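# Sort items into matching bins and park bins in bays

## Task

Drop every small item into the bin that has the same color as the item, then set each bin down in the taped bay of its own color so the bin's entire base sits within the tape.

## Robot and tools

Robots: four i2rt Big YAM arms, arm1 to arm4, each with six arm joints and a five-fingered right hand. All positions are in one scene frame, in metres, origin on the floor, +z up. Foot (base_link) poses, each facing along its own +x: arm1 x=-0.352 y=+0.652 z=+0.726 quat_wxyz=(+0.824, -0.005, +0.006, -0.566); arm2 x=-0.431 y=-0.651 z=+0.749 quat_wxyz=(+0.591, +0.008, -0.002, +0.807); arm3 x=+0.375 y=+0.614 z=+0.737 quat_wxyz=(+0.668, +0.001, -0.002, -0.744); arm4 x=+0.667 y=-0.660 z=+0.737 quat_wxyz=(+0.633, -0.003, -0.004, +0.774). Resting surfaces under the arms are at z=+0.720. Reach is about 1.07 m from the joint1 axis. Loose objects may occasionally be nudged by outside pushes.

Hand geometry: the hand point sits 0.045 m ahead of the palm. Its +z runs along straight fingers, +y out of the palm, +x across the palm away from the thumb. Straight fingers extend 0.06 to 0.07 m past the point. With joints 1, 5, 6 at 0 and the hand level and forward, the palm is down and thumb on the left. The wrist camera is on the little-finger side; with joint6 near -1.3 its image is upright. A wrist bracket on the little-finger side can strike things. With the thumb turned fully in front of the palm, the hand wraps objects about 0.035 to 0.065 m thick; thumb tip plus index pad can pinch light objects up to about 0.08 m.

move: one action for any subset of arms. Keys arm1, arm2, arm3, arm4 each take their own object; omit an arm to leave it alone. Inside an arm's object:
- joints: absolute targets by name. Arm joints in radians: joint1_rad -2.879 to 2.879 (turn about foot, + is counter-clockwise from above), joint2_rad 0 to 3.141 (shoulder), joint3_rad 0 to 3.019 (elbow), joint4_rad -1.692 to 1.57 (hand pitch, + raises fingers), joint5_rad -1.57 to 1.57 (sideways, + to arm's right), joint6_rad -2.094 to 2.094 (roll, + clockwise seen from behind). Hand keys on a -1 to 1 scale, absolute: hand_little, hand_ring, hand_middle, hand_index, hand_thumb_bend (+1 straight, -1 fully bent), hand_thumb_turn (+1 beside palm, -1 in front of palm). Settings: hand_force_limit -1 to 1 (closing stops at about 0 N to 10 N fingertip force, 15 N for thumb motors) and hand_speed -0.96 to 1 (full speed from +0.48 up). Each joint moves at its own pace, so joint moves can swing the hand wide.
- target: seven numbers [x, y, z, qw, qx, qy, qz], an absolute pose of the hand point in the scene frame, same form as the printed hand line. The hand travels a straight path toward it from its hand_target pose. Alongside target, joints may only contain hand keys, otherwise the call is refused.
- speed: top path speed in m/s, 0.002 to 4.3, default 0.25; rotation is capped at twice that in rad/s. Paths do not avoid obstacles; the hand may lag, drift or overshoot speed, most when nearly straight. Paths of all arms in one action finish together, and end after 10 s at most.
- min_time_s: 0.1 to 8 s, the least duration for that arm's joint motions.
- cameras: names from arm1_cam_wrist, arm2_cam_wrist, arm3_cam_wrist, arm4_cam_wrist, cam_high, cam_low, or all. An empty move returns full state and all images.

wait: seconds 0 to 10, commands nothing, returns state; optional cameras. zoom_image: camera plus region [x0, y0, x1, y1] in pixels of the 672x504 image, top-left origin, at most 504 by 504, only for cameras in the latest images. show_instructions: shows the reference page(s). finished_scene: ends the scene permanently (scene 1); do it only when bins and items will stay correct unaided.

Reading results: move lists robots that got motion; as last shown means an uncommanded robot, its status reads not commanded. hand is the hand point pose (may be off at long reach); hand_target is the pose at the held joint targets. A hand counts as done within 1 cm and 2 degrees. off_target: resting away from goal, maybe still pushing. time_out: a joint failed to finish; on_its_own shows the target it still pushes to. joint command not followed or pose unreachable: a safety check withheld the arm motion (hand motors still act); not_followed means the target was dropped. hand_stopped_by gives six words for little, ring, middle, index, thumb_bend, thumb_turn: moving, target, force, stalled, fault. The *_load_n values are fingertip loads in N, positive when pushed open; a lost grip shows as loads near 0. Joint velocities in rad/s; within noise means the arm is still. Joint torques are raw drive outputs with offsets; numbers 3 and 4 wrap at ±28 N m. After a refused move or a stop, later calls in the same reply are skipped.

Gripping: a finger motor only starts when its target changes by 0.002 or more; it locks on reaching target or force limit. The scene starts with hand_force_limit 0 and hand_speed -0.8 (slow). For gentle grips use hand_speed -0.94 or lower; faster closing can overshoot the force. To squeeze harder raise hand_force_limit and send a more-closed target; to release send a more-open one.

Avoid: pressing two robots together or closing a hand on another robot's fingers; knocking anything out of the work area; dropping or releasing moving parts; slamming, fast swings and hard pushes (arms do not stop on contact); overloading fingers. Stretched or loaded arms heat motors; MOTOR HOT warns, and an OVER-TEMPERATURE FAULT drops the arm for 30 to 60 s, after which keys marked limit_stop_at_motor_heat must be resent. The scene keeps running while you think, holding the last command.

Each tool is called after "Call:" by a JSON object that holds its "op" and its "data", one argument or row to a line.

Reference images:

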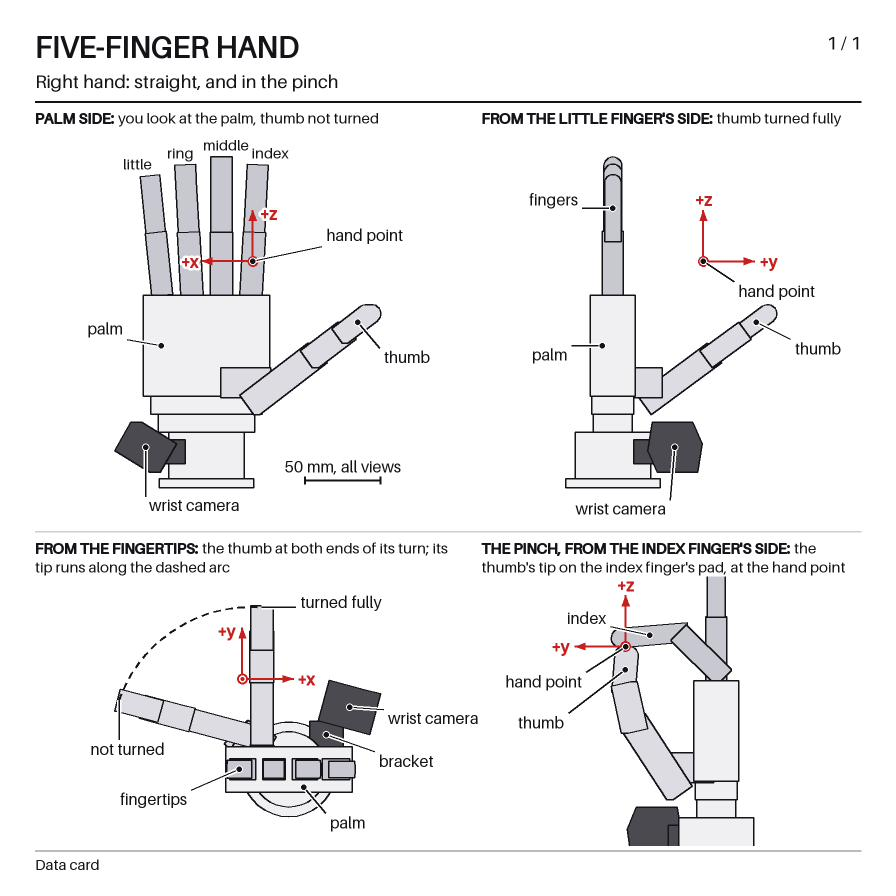

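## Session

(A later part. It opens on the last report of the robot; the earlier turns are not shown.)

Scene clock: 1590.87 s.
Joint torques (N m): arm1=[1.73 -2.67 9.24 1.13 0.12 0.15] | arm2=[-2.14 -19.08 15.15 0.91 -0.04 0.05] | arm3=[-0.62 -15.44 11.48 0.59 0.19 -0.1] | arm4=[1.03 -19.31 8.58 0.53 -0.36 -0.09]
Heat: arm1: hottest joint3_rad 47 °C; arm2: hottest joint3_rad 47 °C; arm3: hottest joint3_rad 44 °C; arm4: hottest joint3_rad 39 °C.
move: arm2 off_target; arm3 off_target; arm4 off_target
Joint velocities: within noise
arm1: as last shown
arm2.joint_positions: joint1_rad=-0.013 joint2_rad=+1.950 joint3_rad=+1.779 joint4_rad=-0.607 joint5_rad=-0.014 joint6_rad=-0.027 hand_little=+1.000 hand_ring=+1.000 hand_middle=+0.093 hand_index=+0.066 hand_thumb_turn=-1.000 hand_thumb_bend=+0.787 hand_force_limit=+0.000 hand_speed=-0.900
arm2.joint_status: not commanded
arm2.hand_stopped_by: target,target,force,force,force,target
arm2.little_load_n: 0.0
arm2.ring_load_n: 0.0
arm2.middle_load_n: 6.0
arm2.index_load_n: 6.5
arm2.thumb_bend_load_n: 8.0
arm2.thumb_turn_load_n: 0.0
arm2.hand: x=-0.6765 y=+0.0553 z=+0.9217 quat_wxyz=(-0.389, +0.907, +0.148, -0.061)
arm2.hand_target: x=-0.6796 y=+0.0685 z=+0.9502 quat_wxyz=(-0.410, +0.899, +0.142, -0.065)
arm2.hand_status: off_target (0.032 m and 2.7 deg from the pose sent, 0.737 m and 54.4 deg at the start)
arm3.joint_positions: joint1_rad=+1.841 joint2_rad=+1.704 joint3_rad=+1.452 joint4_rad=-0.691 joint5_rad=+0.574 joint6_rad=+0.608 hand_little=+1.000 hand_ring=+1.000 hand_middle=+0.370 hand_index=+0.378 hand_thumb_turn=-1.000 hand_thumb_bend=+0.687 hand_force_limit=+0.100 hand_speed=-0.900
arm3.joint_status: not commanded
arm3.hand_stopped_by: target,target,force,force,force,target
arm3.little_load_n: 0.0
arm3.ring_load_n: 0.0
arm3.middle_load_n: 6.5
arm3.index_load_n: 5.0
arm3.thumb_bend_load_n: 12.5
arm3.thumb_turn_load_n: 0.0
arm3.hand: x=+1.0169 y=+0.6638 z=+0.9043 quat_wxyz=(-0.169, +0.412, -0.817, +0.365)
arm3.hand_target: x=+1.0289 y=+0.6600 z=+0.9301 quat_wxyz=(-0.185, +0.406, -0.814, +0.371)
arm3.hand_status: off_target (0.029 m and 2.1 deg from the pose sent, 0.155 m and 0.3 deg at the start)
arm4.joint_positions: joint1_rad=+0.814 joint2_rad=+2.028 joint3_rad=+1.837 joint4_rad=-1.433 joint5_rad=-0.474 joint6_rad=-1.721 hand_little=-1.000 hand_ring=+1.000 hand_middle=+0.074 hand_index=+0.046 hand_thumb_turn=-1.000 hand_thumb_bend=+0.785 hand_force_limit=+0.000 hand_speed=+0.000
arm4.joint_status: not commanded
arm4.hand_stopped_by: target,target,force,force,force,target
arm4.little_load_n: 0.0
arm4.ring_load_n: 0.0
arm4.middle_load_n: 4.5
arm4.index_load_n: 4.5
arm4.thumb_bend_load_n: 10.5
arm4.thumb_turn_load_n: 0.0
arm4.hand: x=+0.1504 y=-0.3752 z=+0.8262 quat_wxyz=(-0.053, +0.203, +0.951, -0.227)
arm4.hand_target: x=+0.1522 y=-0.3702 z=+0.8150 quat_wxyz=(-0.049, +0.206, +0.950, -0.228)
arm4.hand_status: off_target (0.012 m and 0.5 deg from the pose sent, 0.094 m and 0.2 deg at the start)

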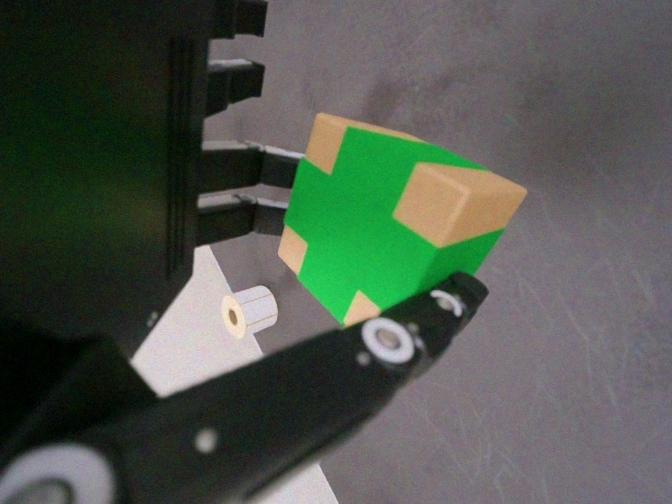

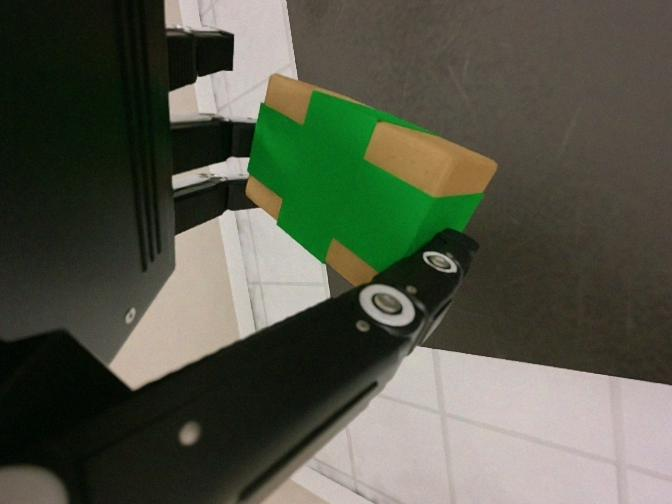

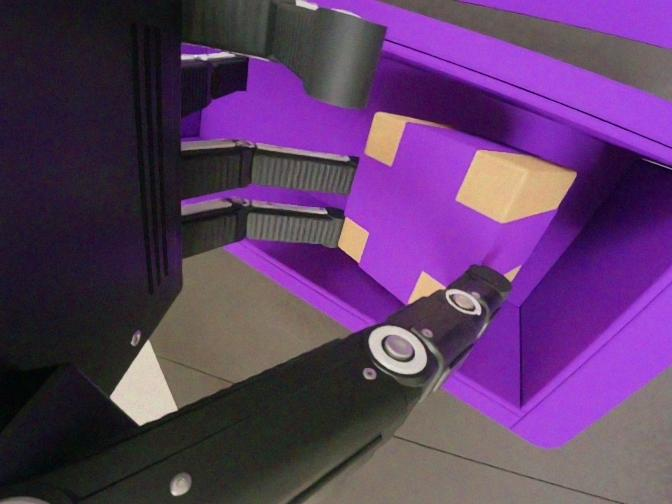

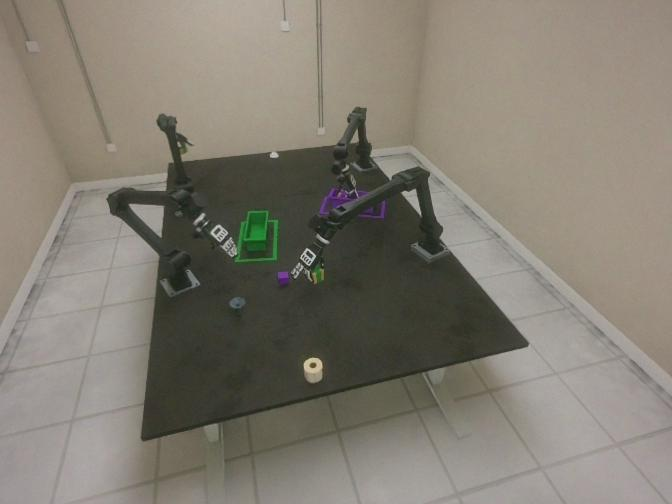

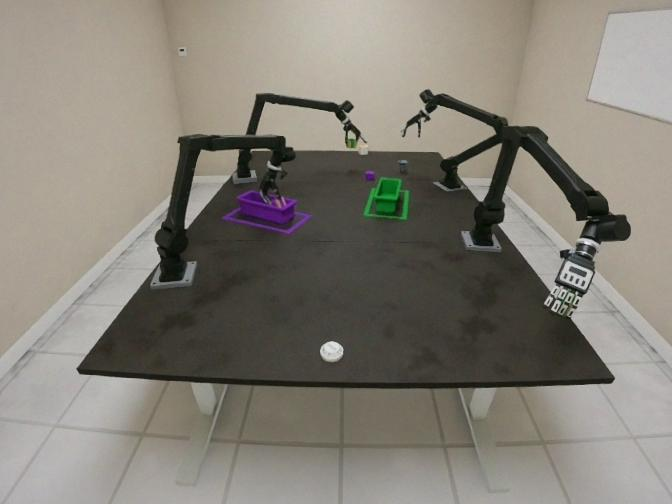

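Call:
{"op": "move", "data": {
  "arm2": {"target": [-0.68, 0.07, 0.776, 0.4095, -0.8987, -0.1423, 0.0649], "speed": 0.12},
  "arm3": {"joints": {"joint1_rad": -0.6, "joint2_rad": 1.5}, "min_time_s": 5},
  "arm4": {"target": [0.158, -0.373, 0.788, 0.0493, -0.2055, -0.9505, 0.2282], "speed": 0.05},
  "cameras": ["arm2_cam_wrist", "arm3_cam_wrist", "arm4_cam_wrist", "cam_high", "cam_low"]
}}

Call:
{"op": "zoom_image", "data": {
  "camera": "cam_low",
  "region": [215, 145, 325, 245]
}}

Call:
{"op": "zoom_image", "data": {
  "camera": "cam_high",
  "region": [250, 200, 350, 310]
}}

Scene clock: 1645.40 s.
Joint torques (N m): arm1=[1.67 -2.73 9.24 1.14 0.11 0.15] | arm2=[-2.26 -19.37 9.66 2.07 -0.08 0.04] | arm3=[-0.15 -14.04 11.78 1.02 0.29 -0.08] | arm4=[0.97 -19.14 8.36 0.55 -0.36 -0.11]
Heat: arm1: hottest joint3_rad 48 °C; arm2: hottest joint3_rad 47 °C; arm3: hottest joint3_rad 47 °C; arm4: hottest joint3_rad 37 °C.
move: arm2 done; arm3 done; arm4 off_target
Joint velocities: within noise
arm1: as last shown
arm2.joint_positions: joint1_rad=-0.013 joint2_rad=+2.088 joint3_rad=+1.582 joint4_rad=-0.247 joint5_rad=-0.014 joint6_rad=-0.027 hand_little=+1.000 hand_ring=+1.000 hand_middle=+0.093 hand_index=+0.066 hand_thumb_turn=-1.000 hand_thumb_bend=+0.788 hand_force_limit=+0.000 hand_speed=-0.900
arm2.joint_status: not commanded
arm2.hand_stopped_by: target,target,force,force,force,target
arm2.little_load_n: 0.0
arm2.ring_load_n: 0.0
arm2.middle_load_n: 6.5
arm2.index_load_n: 6.0
arm2.thumb_bend_load_n: 8.0
arm2.thumb_turn_load_n: 0.5
arm2.hand: x=-0.6798 y=+0.0631 z=+0.7737 quat_wxyz=(-0.400, +0.903, +0.148, -0.063)
arm2.hand_target: x=-0.6800 y=+0.0697 z=+0.7760 quat_wxyz=(-0.409, +0.899, +0.142, -0.065)
arm2.hand_status: done (0.007 m and 1.4 deg from the pose sent, 0.146 m and 2.7 deg at the start)
arm3.joint_positions: joint1_rad=-0.602 joint2_rad=+1.509 joint3_rad=+1.452 joint4_rad=-0.691 joint5_rad=+0.571 joint6_rad=+0.608 hand_little=+1.000 hand_ring=+1.000 hand_middle=+0.370 hand_index=+0.378 hand_thumb_turn=-1.000 hand_thumb_bend=+0.687 hand_force_limit=+0.100 hand_speed=-0.900
arm3.joint_status: all done
arm3.hand_stopped_by: target,target,force,force,force,target
arm3.little_load_n: 0.0
arm3.ring_load_n: 0.0
arm3.middle_load_n: 6.5
arm3.index_load_n: 5.0
arm3.thumb_bend_load_n: 12.5
arm3.thumb_turn_load_n: 0.0
arm3.hand: x=-0.0739 y=+0.1776 z=+1.0195 quat_wxyz=(+0.276, -0.628, -0.627, +0.369)
arm3.hand_target: x=-0.0773 y=+0.1722 z=+1.0487 quat_wxyz=(+0.276, -0.623, -0.621, +0.388)
arm3.hand_status: not commanded
arm4.joint_positions: joint1_rad=+0.814 joint2_rad=+2.028 joint3_rad=+1.767 joint4_rad=-1.361 joint5_rad=-0.474 joint6_rad=-1.721 hand_little=-1.000 hand_ring=+1.000 hand_middle=+0.074 hand_index=+0.046 hand_thumb_turn=-1.000 hand_thumb_bend=+0.785 hand_force_limit=+0.000 hand_speed=+0.000
arm4.joint_status: not commanded
arm4.hand_stopped_by: target,target,force,force,force,target
arm4.little_load_n: 0.0
arm4.ring_load_n: 0.0
arm4.middle_load_n: 4.5
arm4.index_load_n: 4.0
arm4.thumb_bend_load_n: 10.5
arm4.thumb_turn_load_n: 0.0
arm4.hand: x=+0.1554 y=-0.3781 z=+0.7999 quat_wxyz=(-0.054, +0.203, +0.951, -0.227)
arm4.hand_target: x=+0.1582 y=-0.3732 z=+0.7881 quat_wxyz=(-0.049, +0.206, +0.950, -0.228)
arm4.hand_status: off_target (0.013 m and 0.6 deg from the pose sent, 0.039 m and 0.5 deg at the start)

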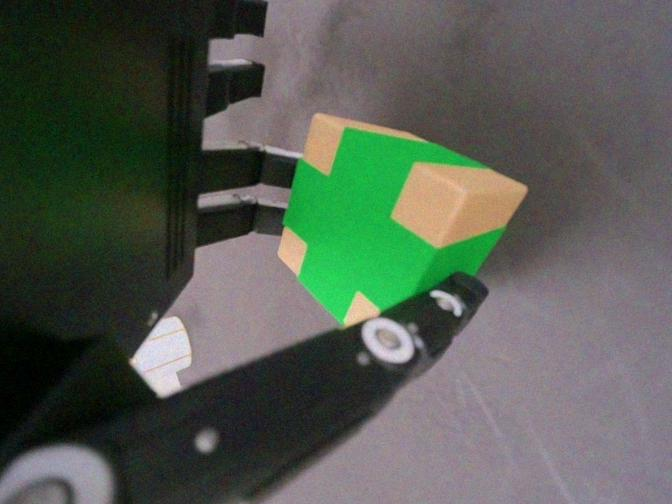

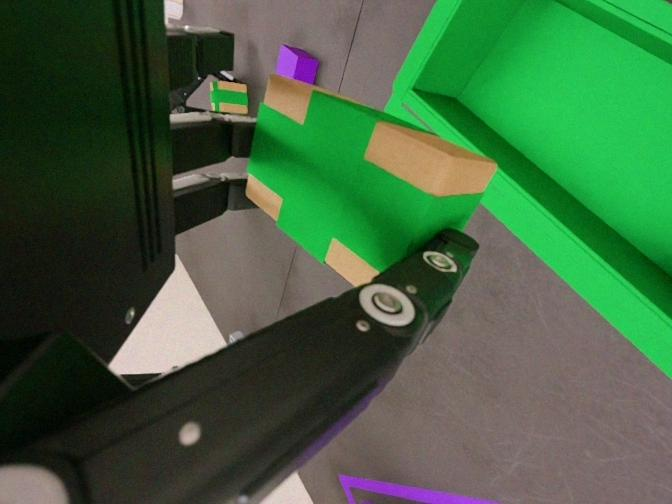

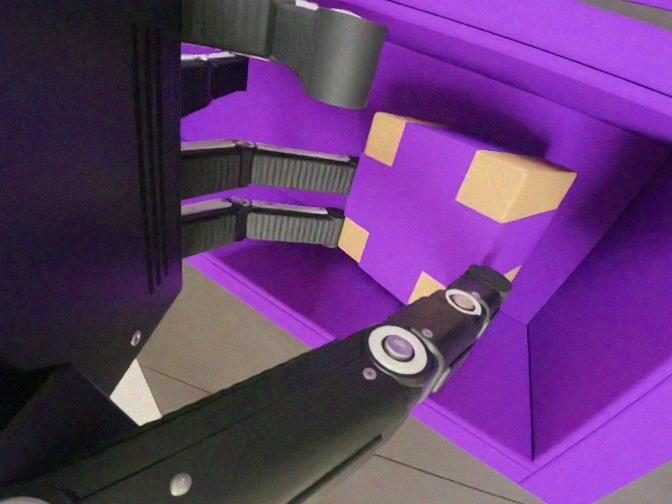

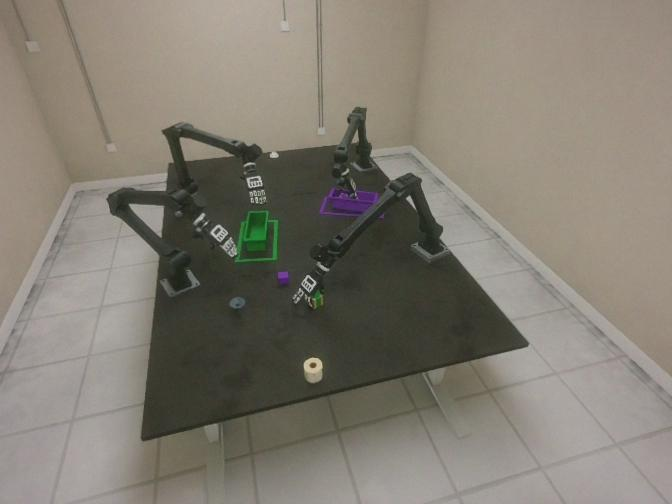

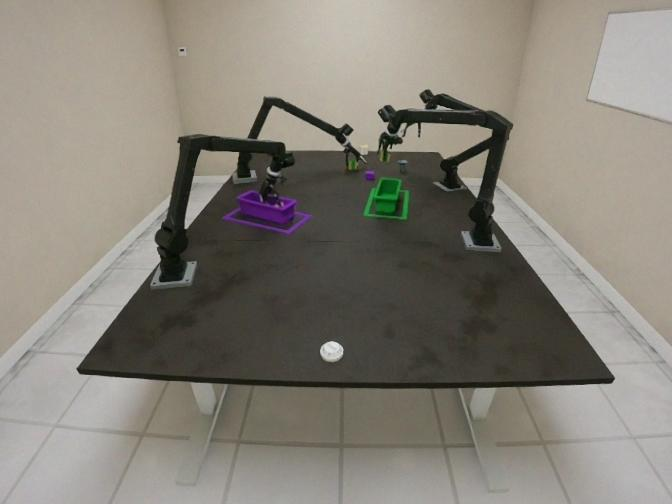

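Scaled by 4.582 from the camera's image (finer frame: 960x720).

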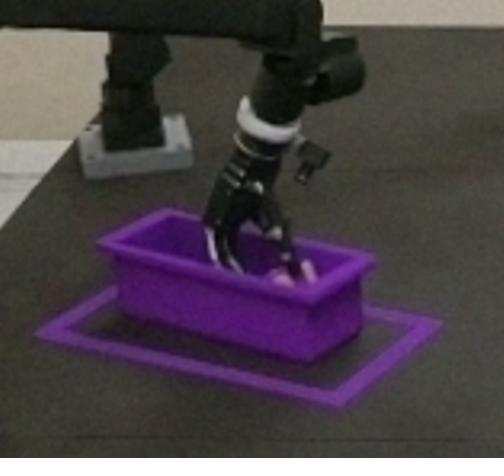

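Scaled by 4.582 from the camera's image (finer frame: 960x720).

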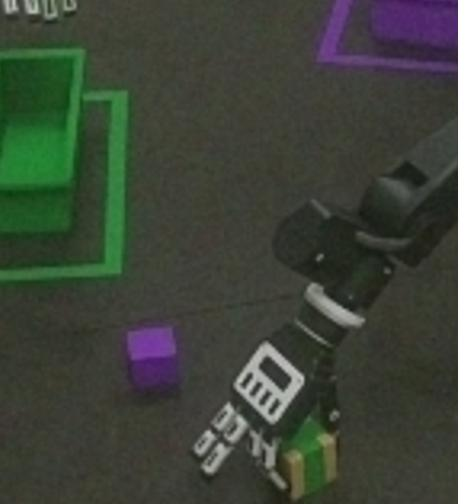

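Call:
{"op": "move", "data": {
  "arm2": {"target": [-0.68, 0.07, 0.770, 0.4095, -0.8987, -0.1423, 0.0649], "speed": 0.05},
  "arm3": {"target": [0.005, 0.174, 0.985, 0.1804, -0.7514, -0.6172, 0.1482], "speed": 0.15, "joints": {"hand_speed": 0, "hand_little": -1}},
  "arm4": {"target": [0.158, -0.373, 0.780, 0.0493, -0.2055, -0.9505, 0.2282], "speed": 0.03},
  "cameras": ["arm3_cam_wrist", "arm4_cam_wrist", "cam_low"]
}}

Call:
{"op": "zoom_image", "data": {
  "camera": "arm3_cam_wrist",
  "region": [180, 20, 672, 450]
}}

Call:
{"op": "move", "data": {
  "arm2": {"joints": {"hand_speed": -0.8, "hand_index": 0.5, "hand_middle": 0.5, "hand_thumb_bend": 1}},
  "arm4": {"joints": {"hand_speed": -0.85, "hand_index": 0.4, "hand_middle": 0.4, "hand_thumb_bend": 1}},
  "cameras": ["arm2_cam_wrist", "arm4_cam_wrist", "cam_low"]
}}

Scene clock: 1665.60 s.
Joint torques (N m): arm1=[1.79 -2.67 9.24 1.13 0.11 0.14] | arm2=[-2.26 -19.02 9.37 2.07 -0.08 0.05] | arm3=[0.15 -13.45 11.22 -0.12 0.15 0.2] | arm4=[0.97 -18.67 8.01 0.7 -0.36 -0.1]
Heat: arm1: hottest joint3_rad 48 °C; arm2: hottest joint3_rad 46 °C; arm3: hottest joint3_rad 49 °C; arm4: hottest joint3_rad 37 °C.
move: arm2 done; arm3 off_target; arm4 off_target
Joint velocities: within noise
arm1: as last shown
arm2.joint_positions: joint1_rad=-0.013 joint2_rad=+2.090 joint3_rad=+1.580 joint4_rad=-0.234 joint5_rad=-0.014 joint6_rad=-0.027 hand_little=+1.000 hand_ring=+1.000 hand_middle=+0.093 hand_index=+0.066 hand_thumb_turn=-1.000 hand_thumb_bend=+0.788 hand_force_limit=+0.000 hand_speed=-0.900
arm2.joint_status: not commanded
arm2.hand_stopped_by: target,target,force,force,force,target
arm2.little_load_n: 0.0
arm2.ring_load_n: 0.0
arm2.middle_load_n: 6.5
arm2.index_load_n: 6.0
arm2.thumb_bend_load_n: 8.0
arm2.thumb_turn_load_n: 0.5
arm2.hand: x=-0.6804 y=+0.0650 z=+0.7733 quat_wxyz=(-0.404, +0.901, +0.147, -0.063)
arm2.hand_target: x=-0.6800 y=+0.0698 z=+0.7699 quat_wxyz=(-0.409, +0.899, +0.142, -0.065)
arm2.hand_status: done (0.006 m and 0.9 deg from the pose sent, 0.008 m and 1.4 deg at the start)
arm3.joint_positions: joint1_rad=-0.568 joint2_rad=+1.668 joint3_rad=+1.697 joint4_rad=-1.391 joint5_rad=+0.424 joint6_rad=+1.037 hand_little=-1.000 hand_ring=+1.000 hand_middle=+0.370 hand_index=+0.378 hand_thumb_turn=-1.000 hand_thumb_bend=+0.687 hand_force_limit=+0.100 hand_speed=+0.000
arm3.joint_status: all done
arm3.hand_stopped_by: target,target,force,force,force,target
arm3.little_load_n: 0.0
arm3.ring_load_n: 0.0
arm3.middle_load_n: 7.0
arm3.index_load_n: 5.0
arm3.thumb_bend_load_n: 12.5
arm3.thumb_turn_load_n: 0.0
arm3.hand: x=+0.0085 y=+0.1877 z=+0.9740 quat_wxyz=(+0.186, -0.749, -0.621, +0.137)
arm3.hand_target: x=+0.0054 y=+0.1744 z=+0.9850 quat_wxyz=(+0.180, -0.751, -0.617, +0.149)
arm3.hand_status: off_target (0.018 m and 1.5 deg from the pose sent, 0.086 m and 31.1 deg at the start)
arm4.joint_positions: joint1_rad=+0.814 joint2_rad=+2.030 joint3_rad=+1.759 joint4_rad=-1.348 joint5_rad=-0.474 joint6_rad=-1.721 hand_little=-1.000 hand_ring=+1.000 hand_middle=+0.074 hand_index=+0.046 hand_thumb_turn=-1.000 hand_thumb_bend=+0.785 hand_force_limit=+0.000 hand_speed=+0.000
arm4.joint_status: not commanded
arm4.hand_stopped_by: target,target,force,force,force,target
arm4.little_load_n: 0.0
arm4.ring_load_n: 0.0
arm4.middle_load_n: 4.0
arm4.index_load_n: 4.0
arm4.thumb_bend_load_n: 11.0
arm4.thumb_turn_load_n: 0.0
arm4.hand: x=+0.1547 y=-0.3776 z=+0.7964 quat_wxyz=(-0.056, +0.203, +0.951, -0.226)
arm4.hand_target: x=+0.1583 y=-0.3733 z=+0.7803 quat_wxyz=(-0.049, +0.206, +0.950, -0.228)
arm4.hand_status: off_target (0.017 m and 0.9 deg from the pose sent, 0.021 m and 0.6 deg at the start)

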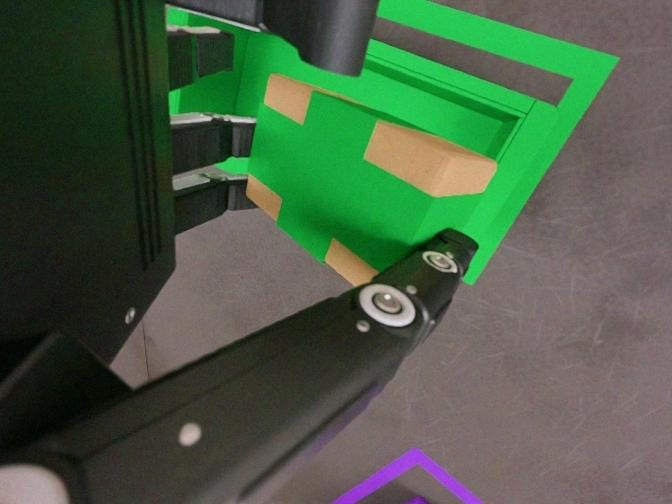

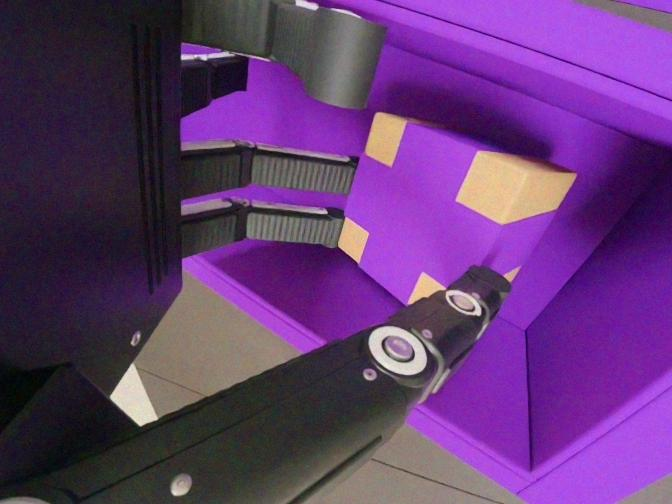

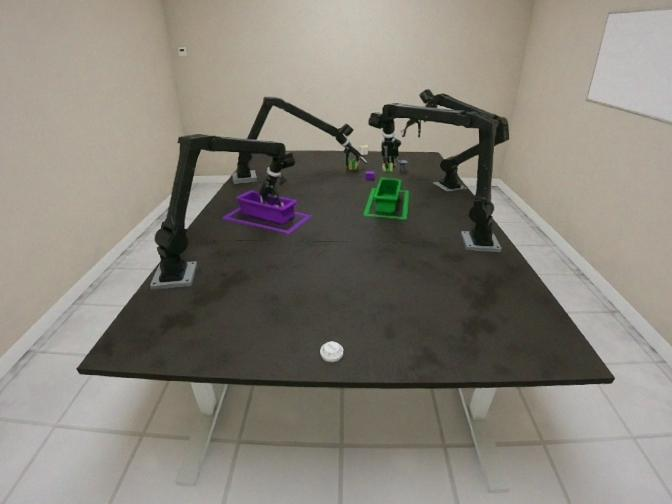

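Scaled by 1.024 from the camera's image (finer frame: 960x720).

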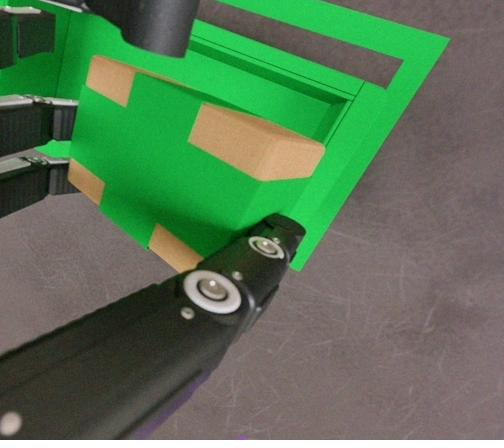

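Scene clock: 1667.10 s.
Joint torques (N m): arm1=[1.61 -2.73 9.25 1.16 0.12 0.15] | arm2=[-2.2 -19.31 9.33 2.07 -0.08 0.04] | arm3=[0.32 -13.16 11.23 -0.21 0.13 0.19] | arm4=[1.03 -18.96 8.27 0.57 -0.36 -0.1]
Heat: arm1: hottest joint3_rad 48 °C; arm2: hottest joint3_rad 46 °C; arm3: hottest joint3_rad 49 °C; arm4: hottest joint3_rad 37 °C.
move: arm2 done; arm4 done
Joint velocities: within noise
arm1, arm3: as last shown
arm1.ring_load_n: -0.5
arm1.thumb_turn_load_n: 0.5
arm2.joint_positions: joint1_rad=-0.013 joint2_rad=+2.094 joint3_rad=+1.580 joint4_rad=-0.234 joint5_rad=-0.014 joint6_rad=-0.027 hand_little=+1.000 hand_ring=+1.000 hand_middle=+0.500 hand_index=+0.500 hand_thumb_turn=-1.000 hand_thumb_bend=+1.000 hand_force_limit=+0.000 hand_speed=-0.800
arm2.joint_status: all done
arm2.hand_stopped_by: target,target,target,target,target,target
arm2.little_load_n: 0.0
arm2.ring_load_n: 0.0
arm2.middle_load_n: 0.0
arm2.index_load_n: 0.0
arm2.thumb_bend_load_n: 0.0
arm2.thumb_turn_load_n: 0.0
arm2.hand: x=-0.6803 y=+0.0648 z=+0.7708 quat_wxyz=(-0.402, +0.901, +0.147, -0.063)
arm2.hand_target: x=-0.6800 y=+0.0698 z=+0.7700 quat_wxyz=(-0.409, +0.899, +0.142, -0.065)
arm2.hand_status: not commanded
arm3.index_load_n: 5.5
arm3.hand: x=+0.0086 y=+0.1878 z=+0.9740 quat_wxyz=(+0.186, -0.749, -0.621, +0.137)
arm4.joint_positions: joint1_rad=+0.814 joint2_rad=+2.033 joint3_rad=+1.756 joint4_rad=-1.344 joint5_rad=-0.474 joint6_rad=-1.721 hand_little=-1.000 hand_ring=+1.000 hand_middle=+0.400 hand_index=+0.400 hand_thumb_turn=-1.000 hand_thumb_bend=+1.000 hand_force_limit=+0.000 hand_speed=-0.850
arm4.joint_status: all done
arm4.hand_stopped_by: target,target,target,target,target,target
arm4.little_load_n: 0.0
arm4.ring_load_n: 0.0
arm4.middle_load_n: 0.0
arm4.index_load_n: 0.0
arm4.thumb_bend_load_n: 0.0
arm4.thumb_turn_load_n: -0.5
arm4.hand: x=+0.1552 y=-0.3779 z=+0.7934 quat_wxyz=(-0.055, +0.203, +0.951, -0.226)
arm4.hand_target: x=+0.1583 y=-0.3733 z=+0.7803 quat_wxyz=(-0.049, +0.206, +0.950, -0.228)
arm4.hand_status: not commanded

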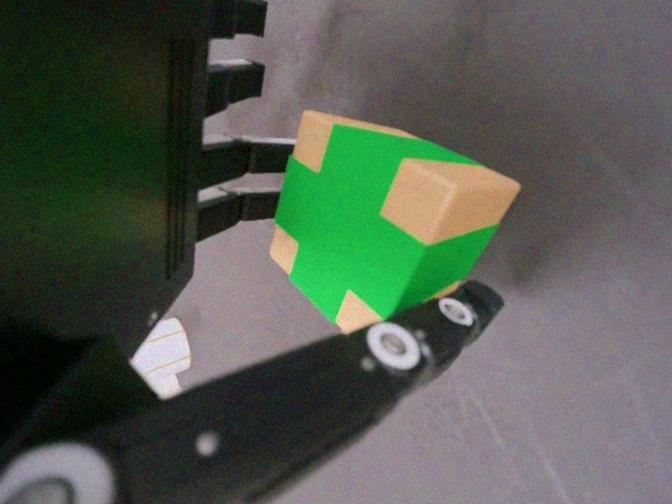

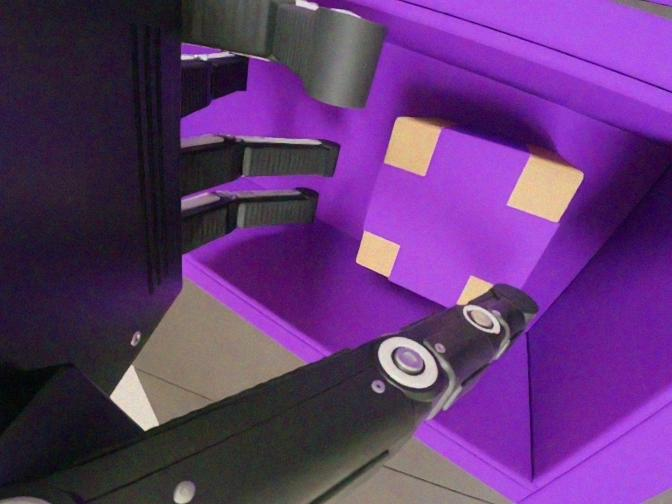

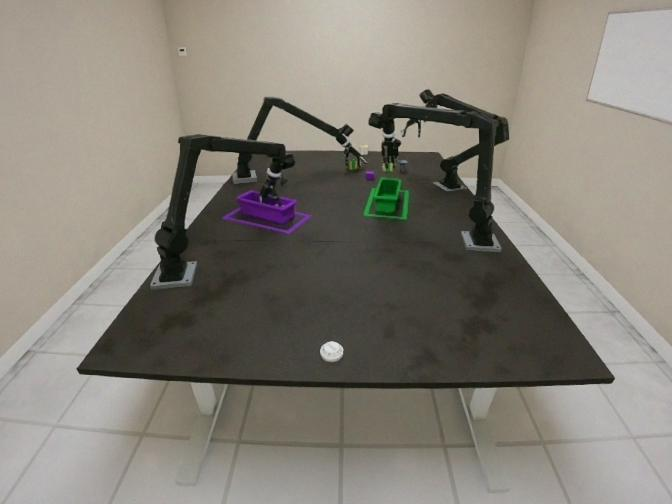

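Call:
{"op": "move", "data": {
  "arm2": {"target": [-0.68, 0.05, 0.95, 0.4095, -0.8987, -0.1423, 0.0649], "speed": 0.2},
  "arm3": {"target": [-0.018, 0.176, 0.86, 0.1804, -0.7514, -0.6172, 0.1482], "speed": 0.12},
  "arm4": {"target": [0.165, -0.372, 1.02, 0.0493, -0.2055, -0.9505, 0.2282], "speed": 0.15},
  "cameras": ["arm3_cam_wrist", "arm4_cam_wrist"]
}}

Call:
{"op": "zoom_image", "data": {
  "camera": "arm3_cam_wrist",
  "region": [180, 0, 672, 450]
}}

Call:
{"op": "move", "data": {
  "arm2": {"target": [-0.49, 0.11, 0.92, 0.4225, -0.9062, 0, 0], "speed": 0.2},
  "cameras": ["arm2_cam_wrist", "cam_high"]
}}

Scene clock: 1716.67 s.
Joint torques (N m): arm1=[1.67 -2.73 9.24 1.14 0.11 0.14] | arm2=[-1.32 -19.49 14.5 0.87 0.04 0.05] | arm3=[-0.73 -14.15 7.42 0.75 0.12 -0.1] | arm4=[0.85 -17.32 12.04 0.23 -0.29 0.06]
Heat: arm1: hottest joint3_rad 48 °C; arm2: hottest joint3_rad 45 °C; arm3: hottest joint3_rad 48 °C; arm4: hottest joint3_rad 37 °C.
move: arm2 off_target; arm3 done; arm4 off_target
Joint velocities: within noise
arm1: as last shown
arm1.ring_load_n: 0.0
arm1.thumb_turn_load_n: 0.0
arm2.joint_positions: joint1_rad=-0.013 joint2_rad=+1.909 joint3_rad=+1.706 joint4_rad=-0.578 joint5_rad=-0.009 joint6_rad=-0.021 hand_little=+1.000 hand_ring=+1.000 hand_middle=+0.500 hand_index=+0.500 hand_thumb_turn=-1.000 hand_thumb_bend=+1.000 hand_force_limit=+0.000 hand_speed=-0.800
arm2.joint_status: not commanded
arm2.hand_stopped_by: target,target,target,target,target,target
arm2.little_load_n: 0.0
arm2.ring_load_n: 0.0
arm2.middle_load_n: 0.0
arm2.index_load_n: 0.0
arm2.thumb_bend_load_n: 0.0
arm2.thumb_turn_load_n: 0.0
arm2.hand: x=-0.6712 y=+0.0397 z=+0.9164 quat_wxyz=(-0.387, +0.909, +0.145, -0.060)
arm2.hand_target: x=-0.6796 y=+0.0486 z=+0.9502 quat_wxyz=(-0.410, +0.899, +0.142, -0.065)
arm2.hand_status: off_target (0.036 m and 2.9 deg from the pose sent, 0.180 m and 1.1 deg at the start)
arm3.joint_positions: joint1_rad=-0.587 joint2_rad=+1.737 joint3_rad=+1.505 joint4_rad=-1.086 joint5_rad=+0.416 joint6_rad=+1.026 hand_little=-1.000 hand_ring=+1.000 hand_middle=+0.370 hand_index=+0.378 hand_thumb_turn=-1.000 hand_thumb_bend=+0.687 hand_force_limit=+0.100 hand_speed=+0.000
arm3.joint_status: not commanded
arm3.hand_stopped_by: target,target,force,force,force,target
arm3.little_load_n: 0.0
arm3.ring_load_n: 0.0
arm3.middle_load_n: 7.0
arm3.index_load_n: 5.5
arm3.thumb_bend_load_n: 12.0
arm3.thumb_turn_load_n: 0.0
arm3.hand: x=-0.0147 y=+0.1736 z=+0.8693 quat_wxyz=(+0.180, -0.753, -0.614, +0.154)
arm3.hand_target: x=-0.0179 y=+0.1761 z=+0.8600 quat_wxyz=(+0.180, -0.751, -0.617, +0.148)
arm3.hand_status: done (0.010 m and 0.8 deg from the pose sent, 0.118 m and 1.5 deg at the start)
arm4.joint_positions: joint1_rad=+0.806 joint2_rad=+1.854 joint3_rad=+2.064 joint4_rad=-1.677 joint5_rad=-0.469 joint6_rad=-1.676 hand_little=-1.000 hand_ring=+1.000 hand_middle=+0.400 hand_index=+0.400 hand_thumb_turn=-1.000 hand_thumb_bend=+1.000 hand_force_limit=+0.000 hand_speed=-0.850
arm4.joint_status: not commanded
arm4.hand_stopped_by: target,target,target,target,target,target
arm4.little_load_n: 0.0
arm4.ring_load_n: 0.0
arm4.middle_load_n: 0.0
arm4.index_load_n: 0.0
arm4.thumb_bend_load_n: 0.0
arm4.thumb_turn_load_n: 0.0
arm4.hand: x=+0.1666 y=-0.3812 z=+1.0113 quat_wxyz=(-0.120, +0.211, +0.949, -0.200)
arm4.hand_target: x=+0.1654 y=-0.3726 z=+1.0192 quat_wxyz=(-0.128, +0.219, +0.947, -0.196)
arm4.hand_status: off_target (0.013 m and 8.7 deg from the pose sent, 0.227 m and 0.7 deg at the start; a joint's target at an end of its range on 41 of 72 steps)

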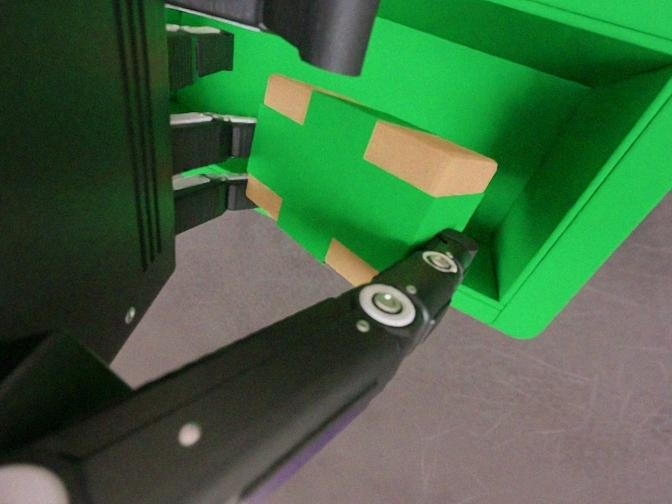

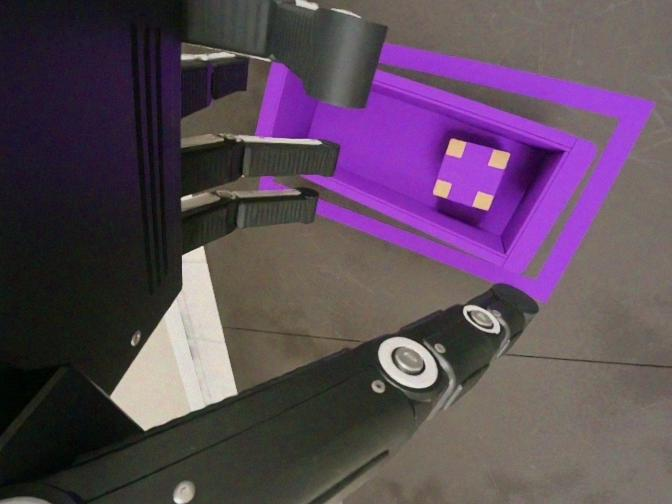

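Scaled by 1.024 from the camera's image (finer frame: 960x720).

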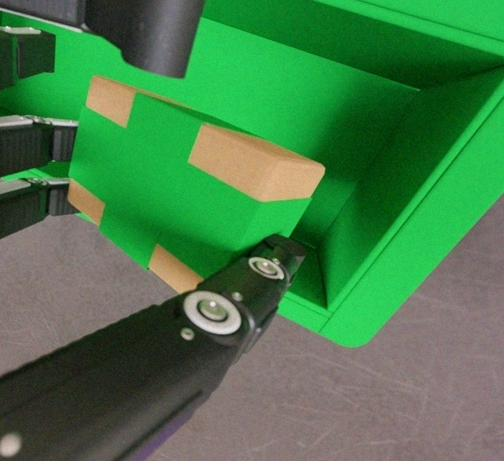

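Scene clock: 1718.40 s.
Joint torques (N m): arm1=[1.67 -2.67 9.21 1.16 0.12 0.14] | arm2=[-2.14 -18.96 13.72 1.98 0.01 0.04] | arm3=[-1.32 -14.51 7.41 0.72 0.13 -0.11] | arm4=[0.85 -17.85 12.03 0.23 -0.3 0.05]
Heat: arm1: hottest joint3_rad 48 °C; arm2: hottest joint3_rad 45 °C; arm3: hottest joint3_rad 48 °C; arm4: hottest joint3_rad 37 °C.
move: arm2 off_target
Joint velocities: within noise
arm1, arm3, arm4: as last shown
arm2.joint_positions: joint1_rad=-0.255 joint2_rad=+1.947 joint3_rad=+1.706 joint4_rad=-0.532 joint5_rad=+0.042 joint6_rad=+0.016 hand_little=+1.000 hand_ring=+1.000 hand_middle=+0.500 hand_index=+0.500 hand_thumb_turn=-1.000 hand_thumb_bend=+1.000 hand_force_limit=+0.000 hand_speed=-0.800
arm2.joint_status: not commanded
arm2.hand_stopped_by: target,target,target,target,target,target
arm2.little_load_n: 0.0
arm2.ring_load_n: 0.0
arm2.middle_load_n: 0.0
arm2.index_load_n: 0.0
arm2.thumb_bend_load_n: 0.0
arm2.thumb_turn_load_n: 0.0
arm2.hand: x=-0.4917 y=+0.0912 z=+0.8948 quat_wxyz=(-0.395, +0.919, +0.007, +0.001)
arm2.hand_target: x=-0.4897 y=+0.1085 z=+0.9204 quat_wxyz=(-0.423, +0.906, +0.000, +0.000)
arm2.hand_status: off_target (0.032 m and 3.6 deg from the pose sent, 0.194 m and 18.4 deg at the start)
arm3.thumb_bend_load_n: 12.5
arm4.joint_positions: joint1_rad=+0.806 joint2_rad=+1.854 joint3_rad=+2.064 joint4_rad=-1.677 joint5_rad=-0.469 joint6_rad=-1.675 hand_little=-1.000 hand_ring=+1.000 hand_middle=+0.400 hand_index=+0.400 hand_thumb_turn=-1.000 hand_thumb_bend=+1.000 hand_force_limit=+0.000 hand_speed=-0.850

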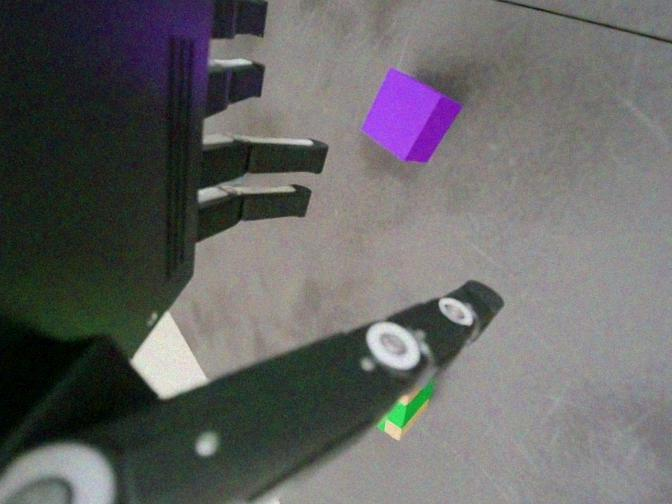

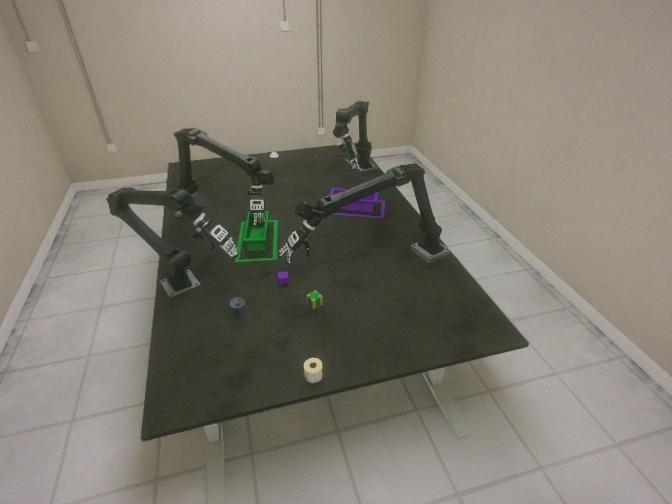

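Call:
{"op": "move", "data": {
  "arm3": {"target":[-0.018,0.180,0.790,0.1804,-0.7514,-0.6172,0.1482],"speed":0.05},
  "arm4": {"joints":{"joint4_rad":-1.2,"joint3_rad":1.7,"joint2_rad":1.45,"joint5_rad":0},"min_time_s":2.5},
  "cameras": ["arm3_cam_wrist","cam_high"]
}}

Scene clock: 1757.13 s.
Joint torques (N m): arm1=[1.73 -2.78 9.22 1.16 0.12 0.14] | arm2=[-2.26 -18.96 13.74 1.99 0.01 0.06] | arm3=[-1.44 -14.33 7.01 0.76 0.11 -0.08] | arm4=[0.91 -13.39 9.46 1.94 0.19 0.04]
Heat: arm1: hottest joint3_rad 48 °C; arm2: hottest joint3_rad 45 °C; arm3: hottest joint3_rad 47 °C; arm4: hottest joint3_rad 38 °C.
move: arm3 off_target; arm4 done
Joint velocities: within noise
arm1, arm2: as last shown
arm3.joint_positions: joint1_rad=-0.591 joint2_rad=+1.787 joint3_rad=+1.385 joint4_rad=-0.911 joint5_rad=+0.414 joint6_rad=+1.020 hand_little=-1.000 hand_ring=+1.000 hand_middle=+0.370 hand_index=+0.378 hand_thumb_turn=-1.000 hand_thumb_bend=+0.687 hand_force_limit=+0.100 hand_speed=+0.000
arm3.joint_status: not commanded
arm3.hand_stopped_by: target,target,force,force,force,target
arm3.little_load_n: 0.0
arm3.ring_load_n: 0.0
arm3.middle_load_n: 7.0
arm3.index_load_n: 5.0
arm3.thumb_bend_load_n: 12.5
arm3.thumb_turn_load_n: 0.0
arm3.hand: x=-0.0152 y=+0.1758 z=+0.8009 quat_wxyz=(+0.179, -0.753, -0.614, +0.155)
arm3.hand_target: x=-0.0179 y=+0.1801 z=+0.7903 quat_wxyz=(+0.180, -0.751, -0.617, +0.148)
arm3.hand_status: off_target (0.012 m and 0.9 deg from the pose sent, 0.080 m and 0.8 deg at the start)
arm4.joint_positions: joint1_rad=+0.806 joint2_rad=+1.453 joint3_rad=+1.706 joint4_rad=-1.213 joint5_rad=-0.004 joint6_rad=-1.675 hand_little=-1.000 hand_ring=+1.000 hand_middle=+0.400 hand_index=+0.400 hand_thumb_turn=-1.000 hand_thumb_bend=+1.000 hand_force_limit=+0.000 hand_speed=-0.850
arm4.joint_status: all done
arm4.hand_stopped_by: target,target,target,target,target,target
arm4.little_load_n: 0.0
arm4.ring_load_n: 0.0
arm4.middle_load_n: 0.0
arm4.index_load_n: 0.0
arm4.thumb_bend_load_n: 0.0
arm4.thumb_turn_load_n: 0.0
arm4.hand: x=+0.2349 y=-0.3140 z=+1.1101 quat_wxyz=(-0.280, +0.217, +0.930, +0.099)
arm4.hand_target: x=+0.2380 y=-0.3083 z=+1.1106 quat_wxyz=(-0.285, +0.226, +0.926, +0.103)
arm4.hand_status: not commanded

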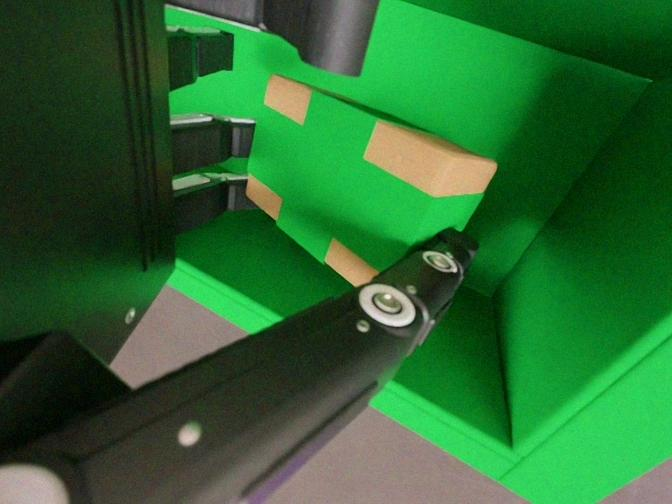

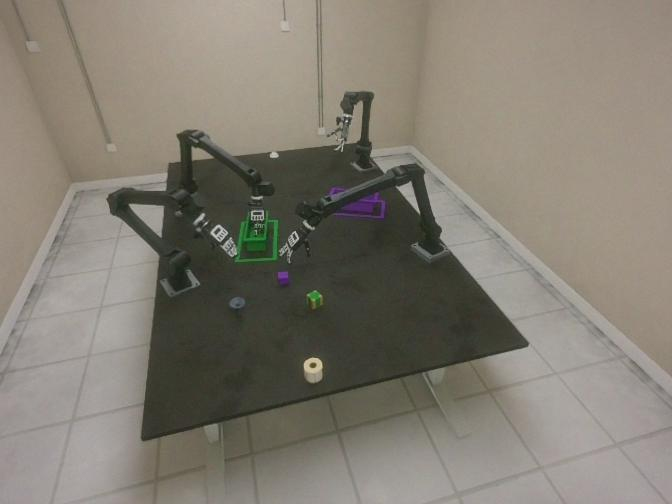

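Call:
{"op": "zoom_image", "data": {
  "camera": "arm3_cam_wrist",
  "region": [160, 40, 660, 504]
}}

Call:
{"op": "zoom_image", "data": {
  "camera": "cam_high",
  "region": [200, 170, 320, 290]
}}

Scaled by 1.008 from the camera's image (finer frame: 960x720).

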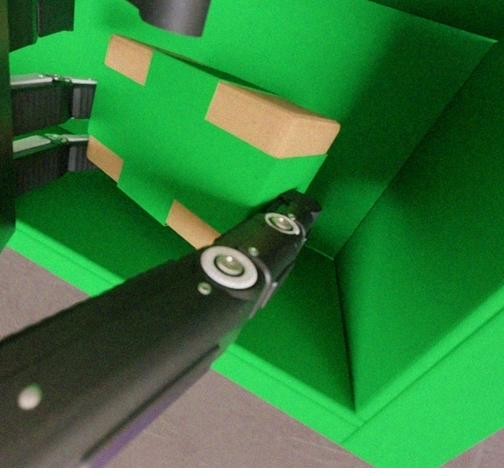

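Scaled by 4.200 from the camera's image (finer frame: 960x720).

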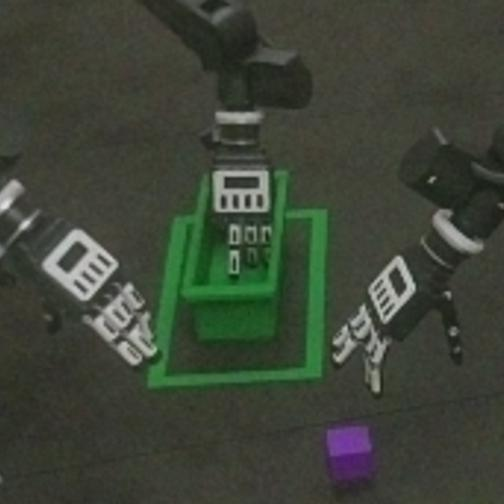

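Call:
{"op": "move", "data": {
  "arm3": {"target":[-0.018,0.180,0.782,0.1804,-0.7514,-0.6172,0.1482],"speed":0.03},
  "cameras": ["arm3_cam_wrist"]
}}

Scene clock: 1775.13 s.
Joint torques (N m): arm1=[1.67 -2.78 9.25 1.14 0.12 0.15] | arm2=[-2.26 -18.96 13.74 1.99 0.01 0.05] | arm3=[-0.38 -13.8 6.76 0.85 0.12 -0.06] | arm4=[0.91 -13.39 9.44 1.94 0.19 0.03]
Heat: arm1: hottest joint3_rad 48 °C; arm2: hottest joint3_rad 46 °C; arm3: hottest joint3_rad 46 °C; arm4: hottest joint3_rad 38 °C.
move: arm3 off_target
Joint velocities: within noise
arm1.joint_positions: joint1_rad=-1.105 joint2_rad=+0.661 joint3_rad=+0.896 joint4_rad=-0.961 joint5_rad=-0.166 joint6_rad=-0.131 hand_little=+1.000 hand_ring=+1.000 hand_middle=+0.500 hand_index=+0.500 hand_thumb_turn=-1.000 hand_thumb_bend=+1.000 hand_force_limit=+0.000 hand_speed=-0.700
arm1.joint_status: not commanded
arm1.hand_stopped_by: target,target,target,target,target,target
arm1.little_load_n: 0.0
arm1.ring_load_n: 0.0
arm1.middle_load_n: 0.0
arm1.index_load_n: 0.0
arm1.thumb_bend_load_n: 0.0
arm1.thumb_turn_load_n: 0.0
arm1.hand: x=-0.5027 y=+0.4013 z=+1.0129 quat_wxyz=(+0.110, -0.236, -0.877, +0.405)
arm1.hand_target: x=-0.5000 y=+0.4000 z=+1.0200 quat_wxyz=(+0.109, -0.235, -0.875, +0.408)
arm1.hand_status: not commanded
arm2, arm4: as last shown
arm3.joint_positions: joint1_rad=-0.591 joint2_rad=+1.793 joint3_rad=+1.376 joint4_rad=-0.893 joint5_rad=+0.414 joint6_rad=+1.020 hand_little=-1.000 hand_ring=+1.000 hand_middle=+0.370 hand_index=+0.378 hand_thumb_turn=-1.000 hand_thumb_bend=+0.687 hand_force_limit=+0.100 hand_speed=+0.000
arm3.joint_status: not commanded
arm3.hand_stopped_by: target,target,force,force,force,target
arm3.little_load_n: 0.0
arm3.ring_load_n: 0.0
arm3.middle_load_n: 6.5
arm3.index_load_n: 5.0
arm3.thumb_bend_load_n: 12.5
arm3.thumb_turn_load_n: 0.0
arm3.hand: x=-0.0156 y=+0.1752 z=+0.7950 quat_wxyz=(+0.179, -0.753, -0.614, +0.157)
arm3.hand_target: x=-0.0178 y=+0.1802 z=+0.7821 quat_wxyz=(+0.180, -0.751, -0.617, +0.148)
arm3.hand_status: off_target (0.014 m and 1.1 deg from the pose sent, 0.019 m and 0.9 deg at the start)
arm4.index_load_n: 0.5
arm4.thumb_bend_load_n: -0.5

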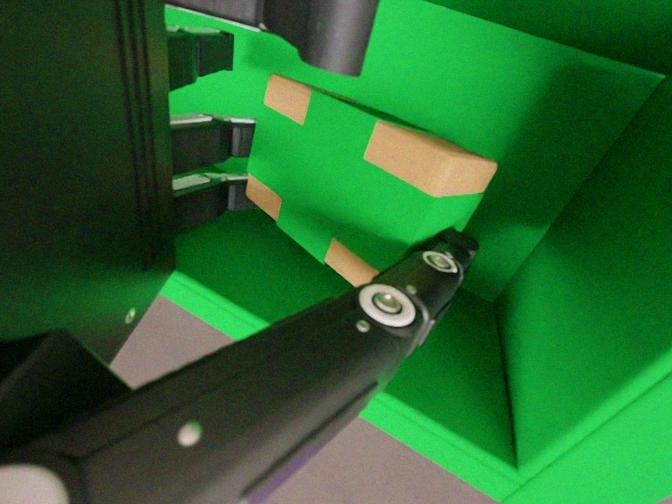

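Call:
{"op": "move", "data": {
  "arm3": {"target":[-0.018,0.180,0.776,0.1804,-0.7514,-0.6172,0.1482],"speed":0.03},
  "cameras": ["arm3_cam_wrist"]
}}

Scene clock: 1780.73 s.
Joint torques (N m): arm1=[1.67 -2.73 9.22 1.14 0.12 0.14] | arm2=[-2.2 -18.9 13.75 1.98 0 0.05] | arm3=[-1.26 -12.98 6.42 0.99 0.1 -0.06] | arm4=[0.91 -13.33 9.47 1.96 0.19 0.03]
Heat: arm1: hottest joint3_rad 48 °C; arm2: hottest joint3_rad 46 °C; arm3: hottest joint3_rad 46 °C; arm4: hottest joint3_rad 38 °C.
move: arm3 off_target
Joint velocities: within noise
arm1, arm2, arm4: as last shown
arm1.index_load_n: 0.5
arm3.joint_positions: joint1_rad=-0.591 joint2_rad=+1.793 joint3_rad=+1.373 joint4_rad=-0.882 joint5_rad=+0.414 joint6_rad=+1.018 hand_little=-1.000 hand_ring=+1.000 hand_middle=+0.370 hand_index=+0.378 hand_thumb_turn=-1.000 hand_thumb_bend=+0.687 hand_force_limit=+0.100 hand_speed=+0.000
arm3.joint_status: not commanded
arm3.hand_stopped_by: target,target,force,force,force,target
arm3.little_load_n: 0.0
arm3.ring_load_n: 0.0
arm3.middle_load_n: 6.5
arm3.index_load_n: 5.5
arm3.thumb_bend_load_n: 12.5
arm3.thumb_turn_load_n: 0.0
arm3.hand: x=-0.0165 y=+0.1742 z=+0.7944 quat_wxyz=(+0.179, -0.752, -0.613, +0.160)
arm3.hand_target: x=-0.0176 y=+0.1804 z=+0.7763 quat_wxyz=(+0.180, -0.751, -0.617, +0.148)
arm3.hand_status: off_target (0.019 m and 1.5 deg from the pose sent, 0.020 m and 1.1 deg at the start)
arm4.index_load_n: 0.0
arm4.thumb_bend_load_n: 0.0

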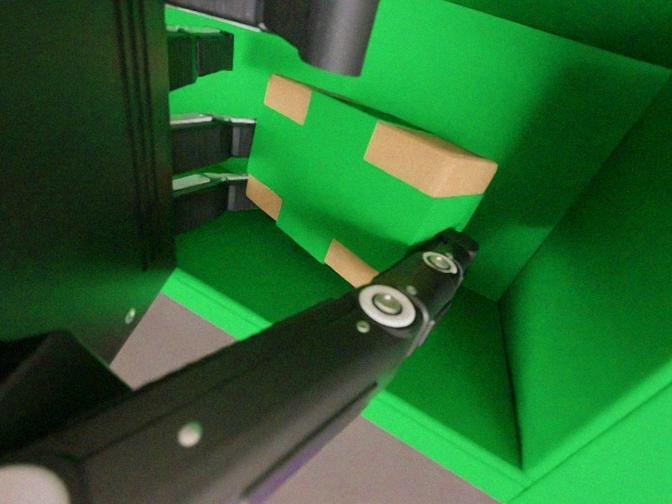

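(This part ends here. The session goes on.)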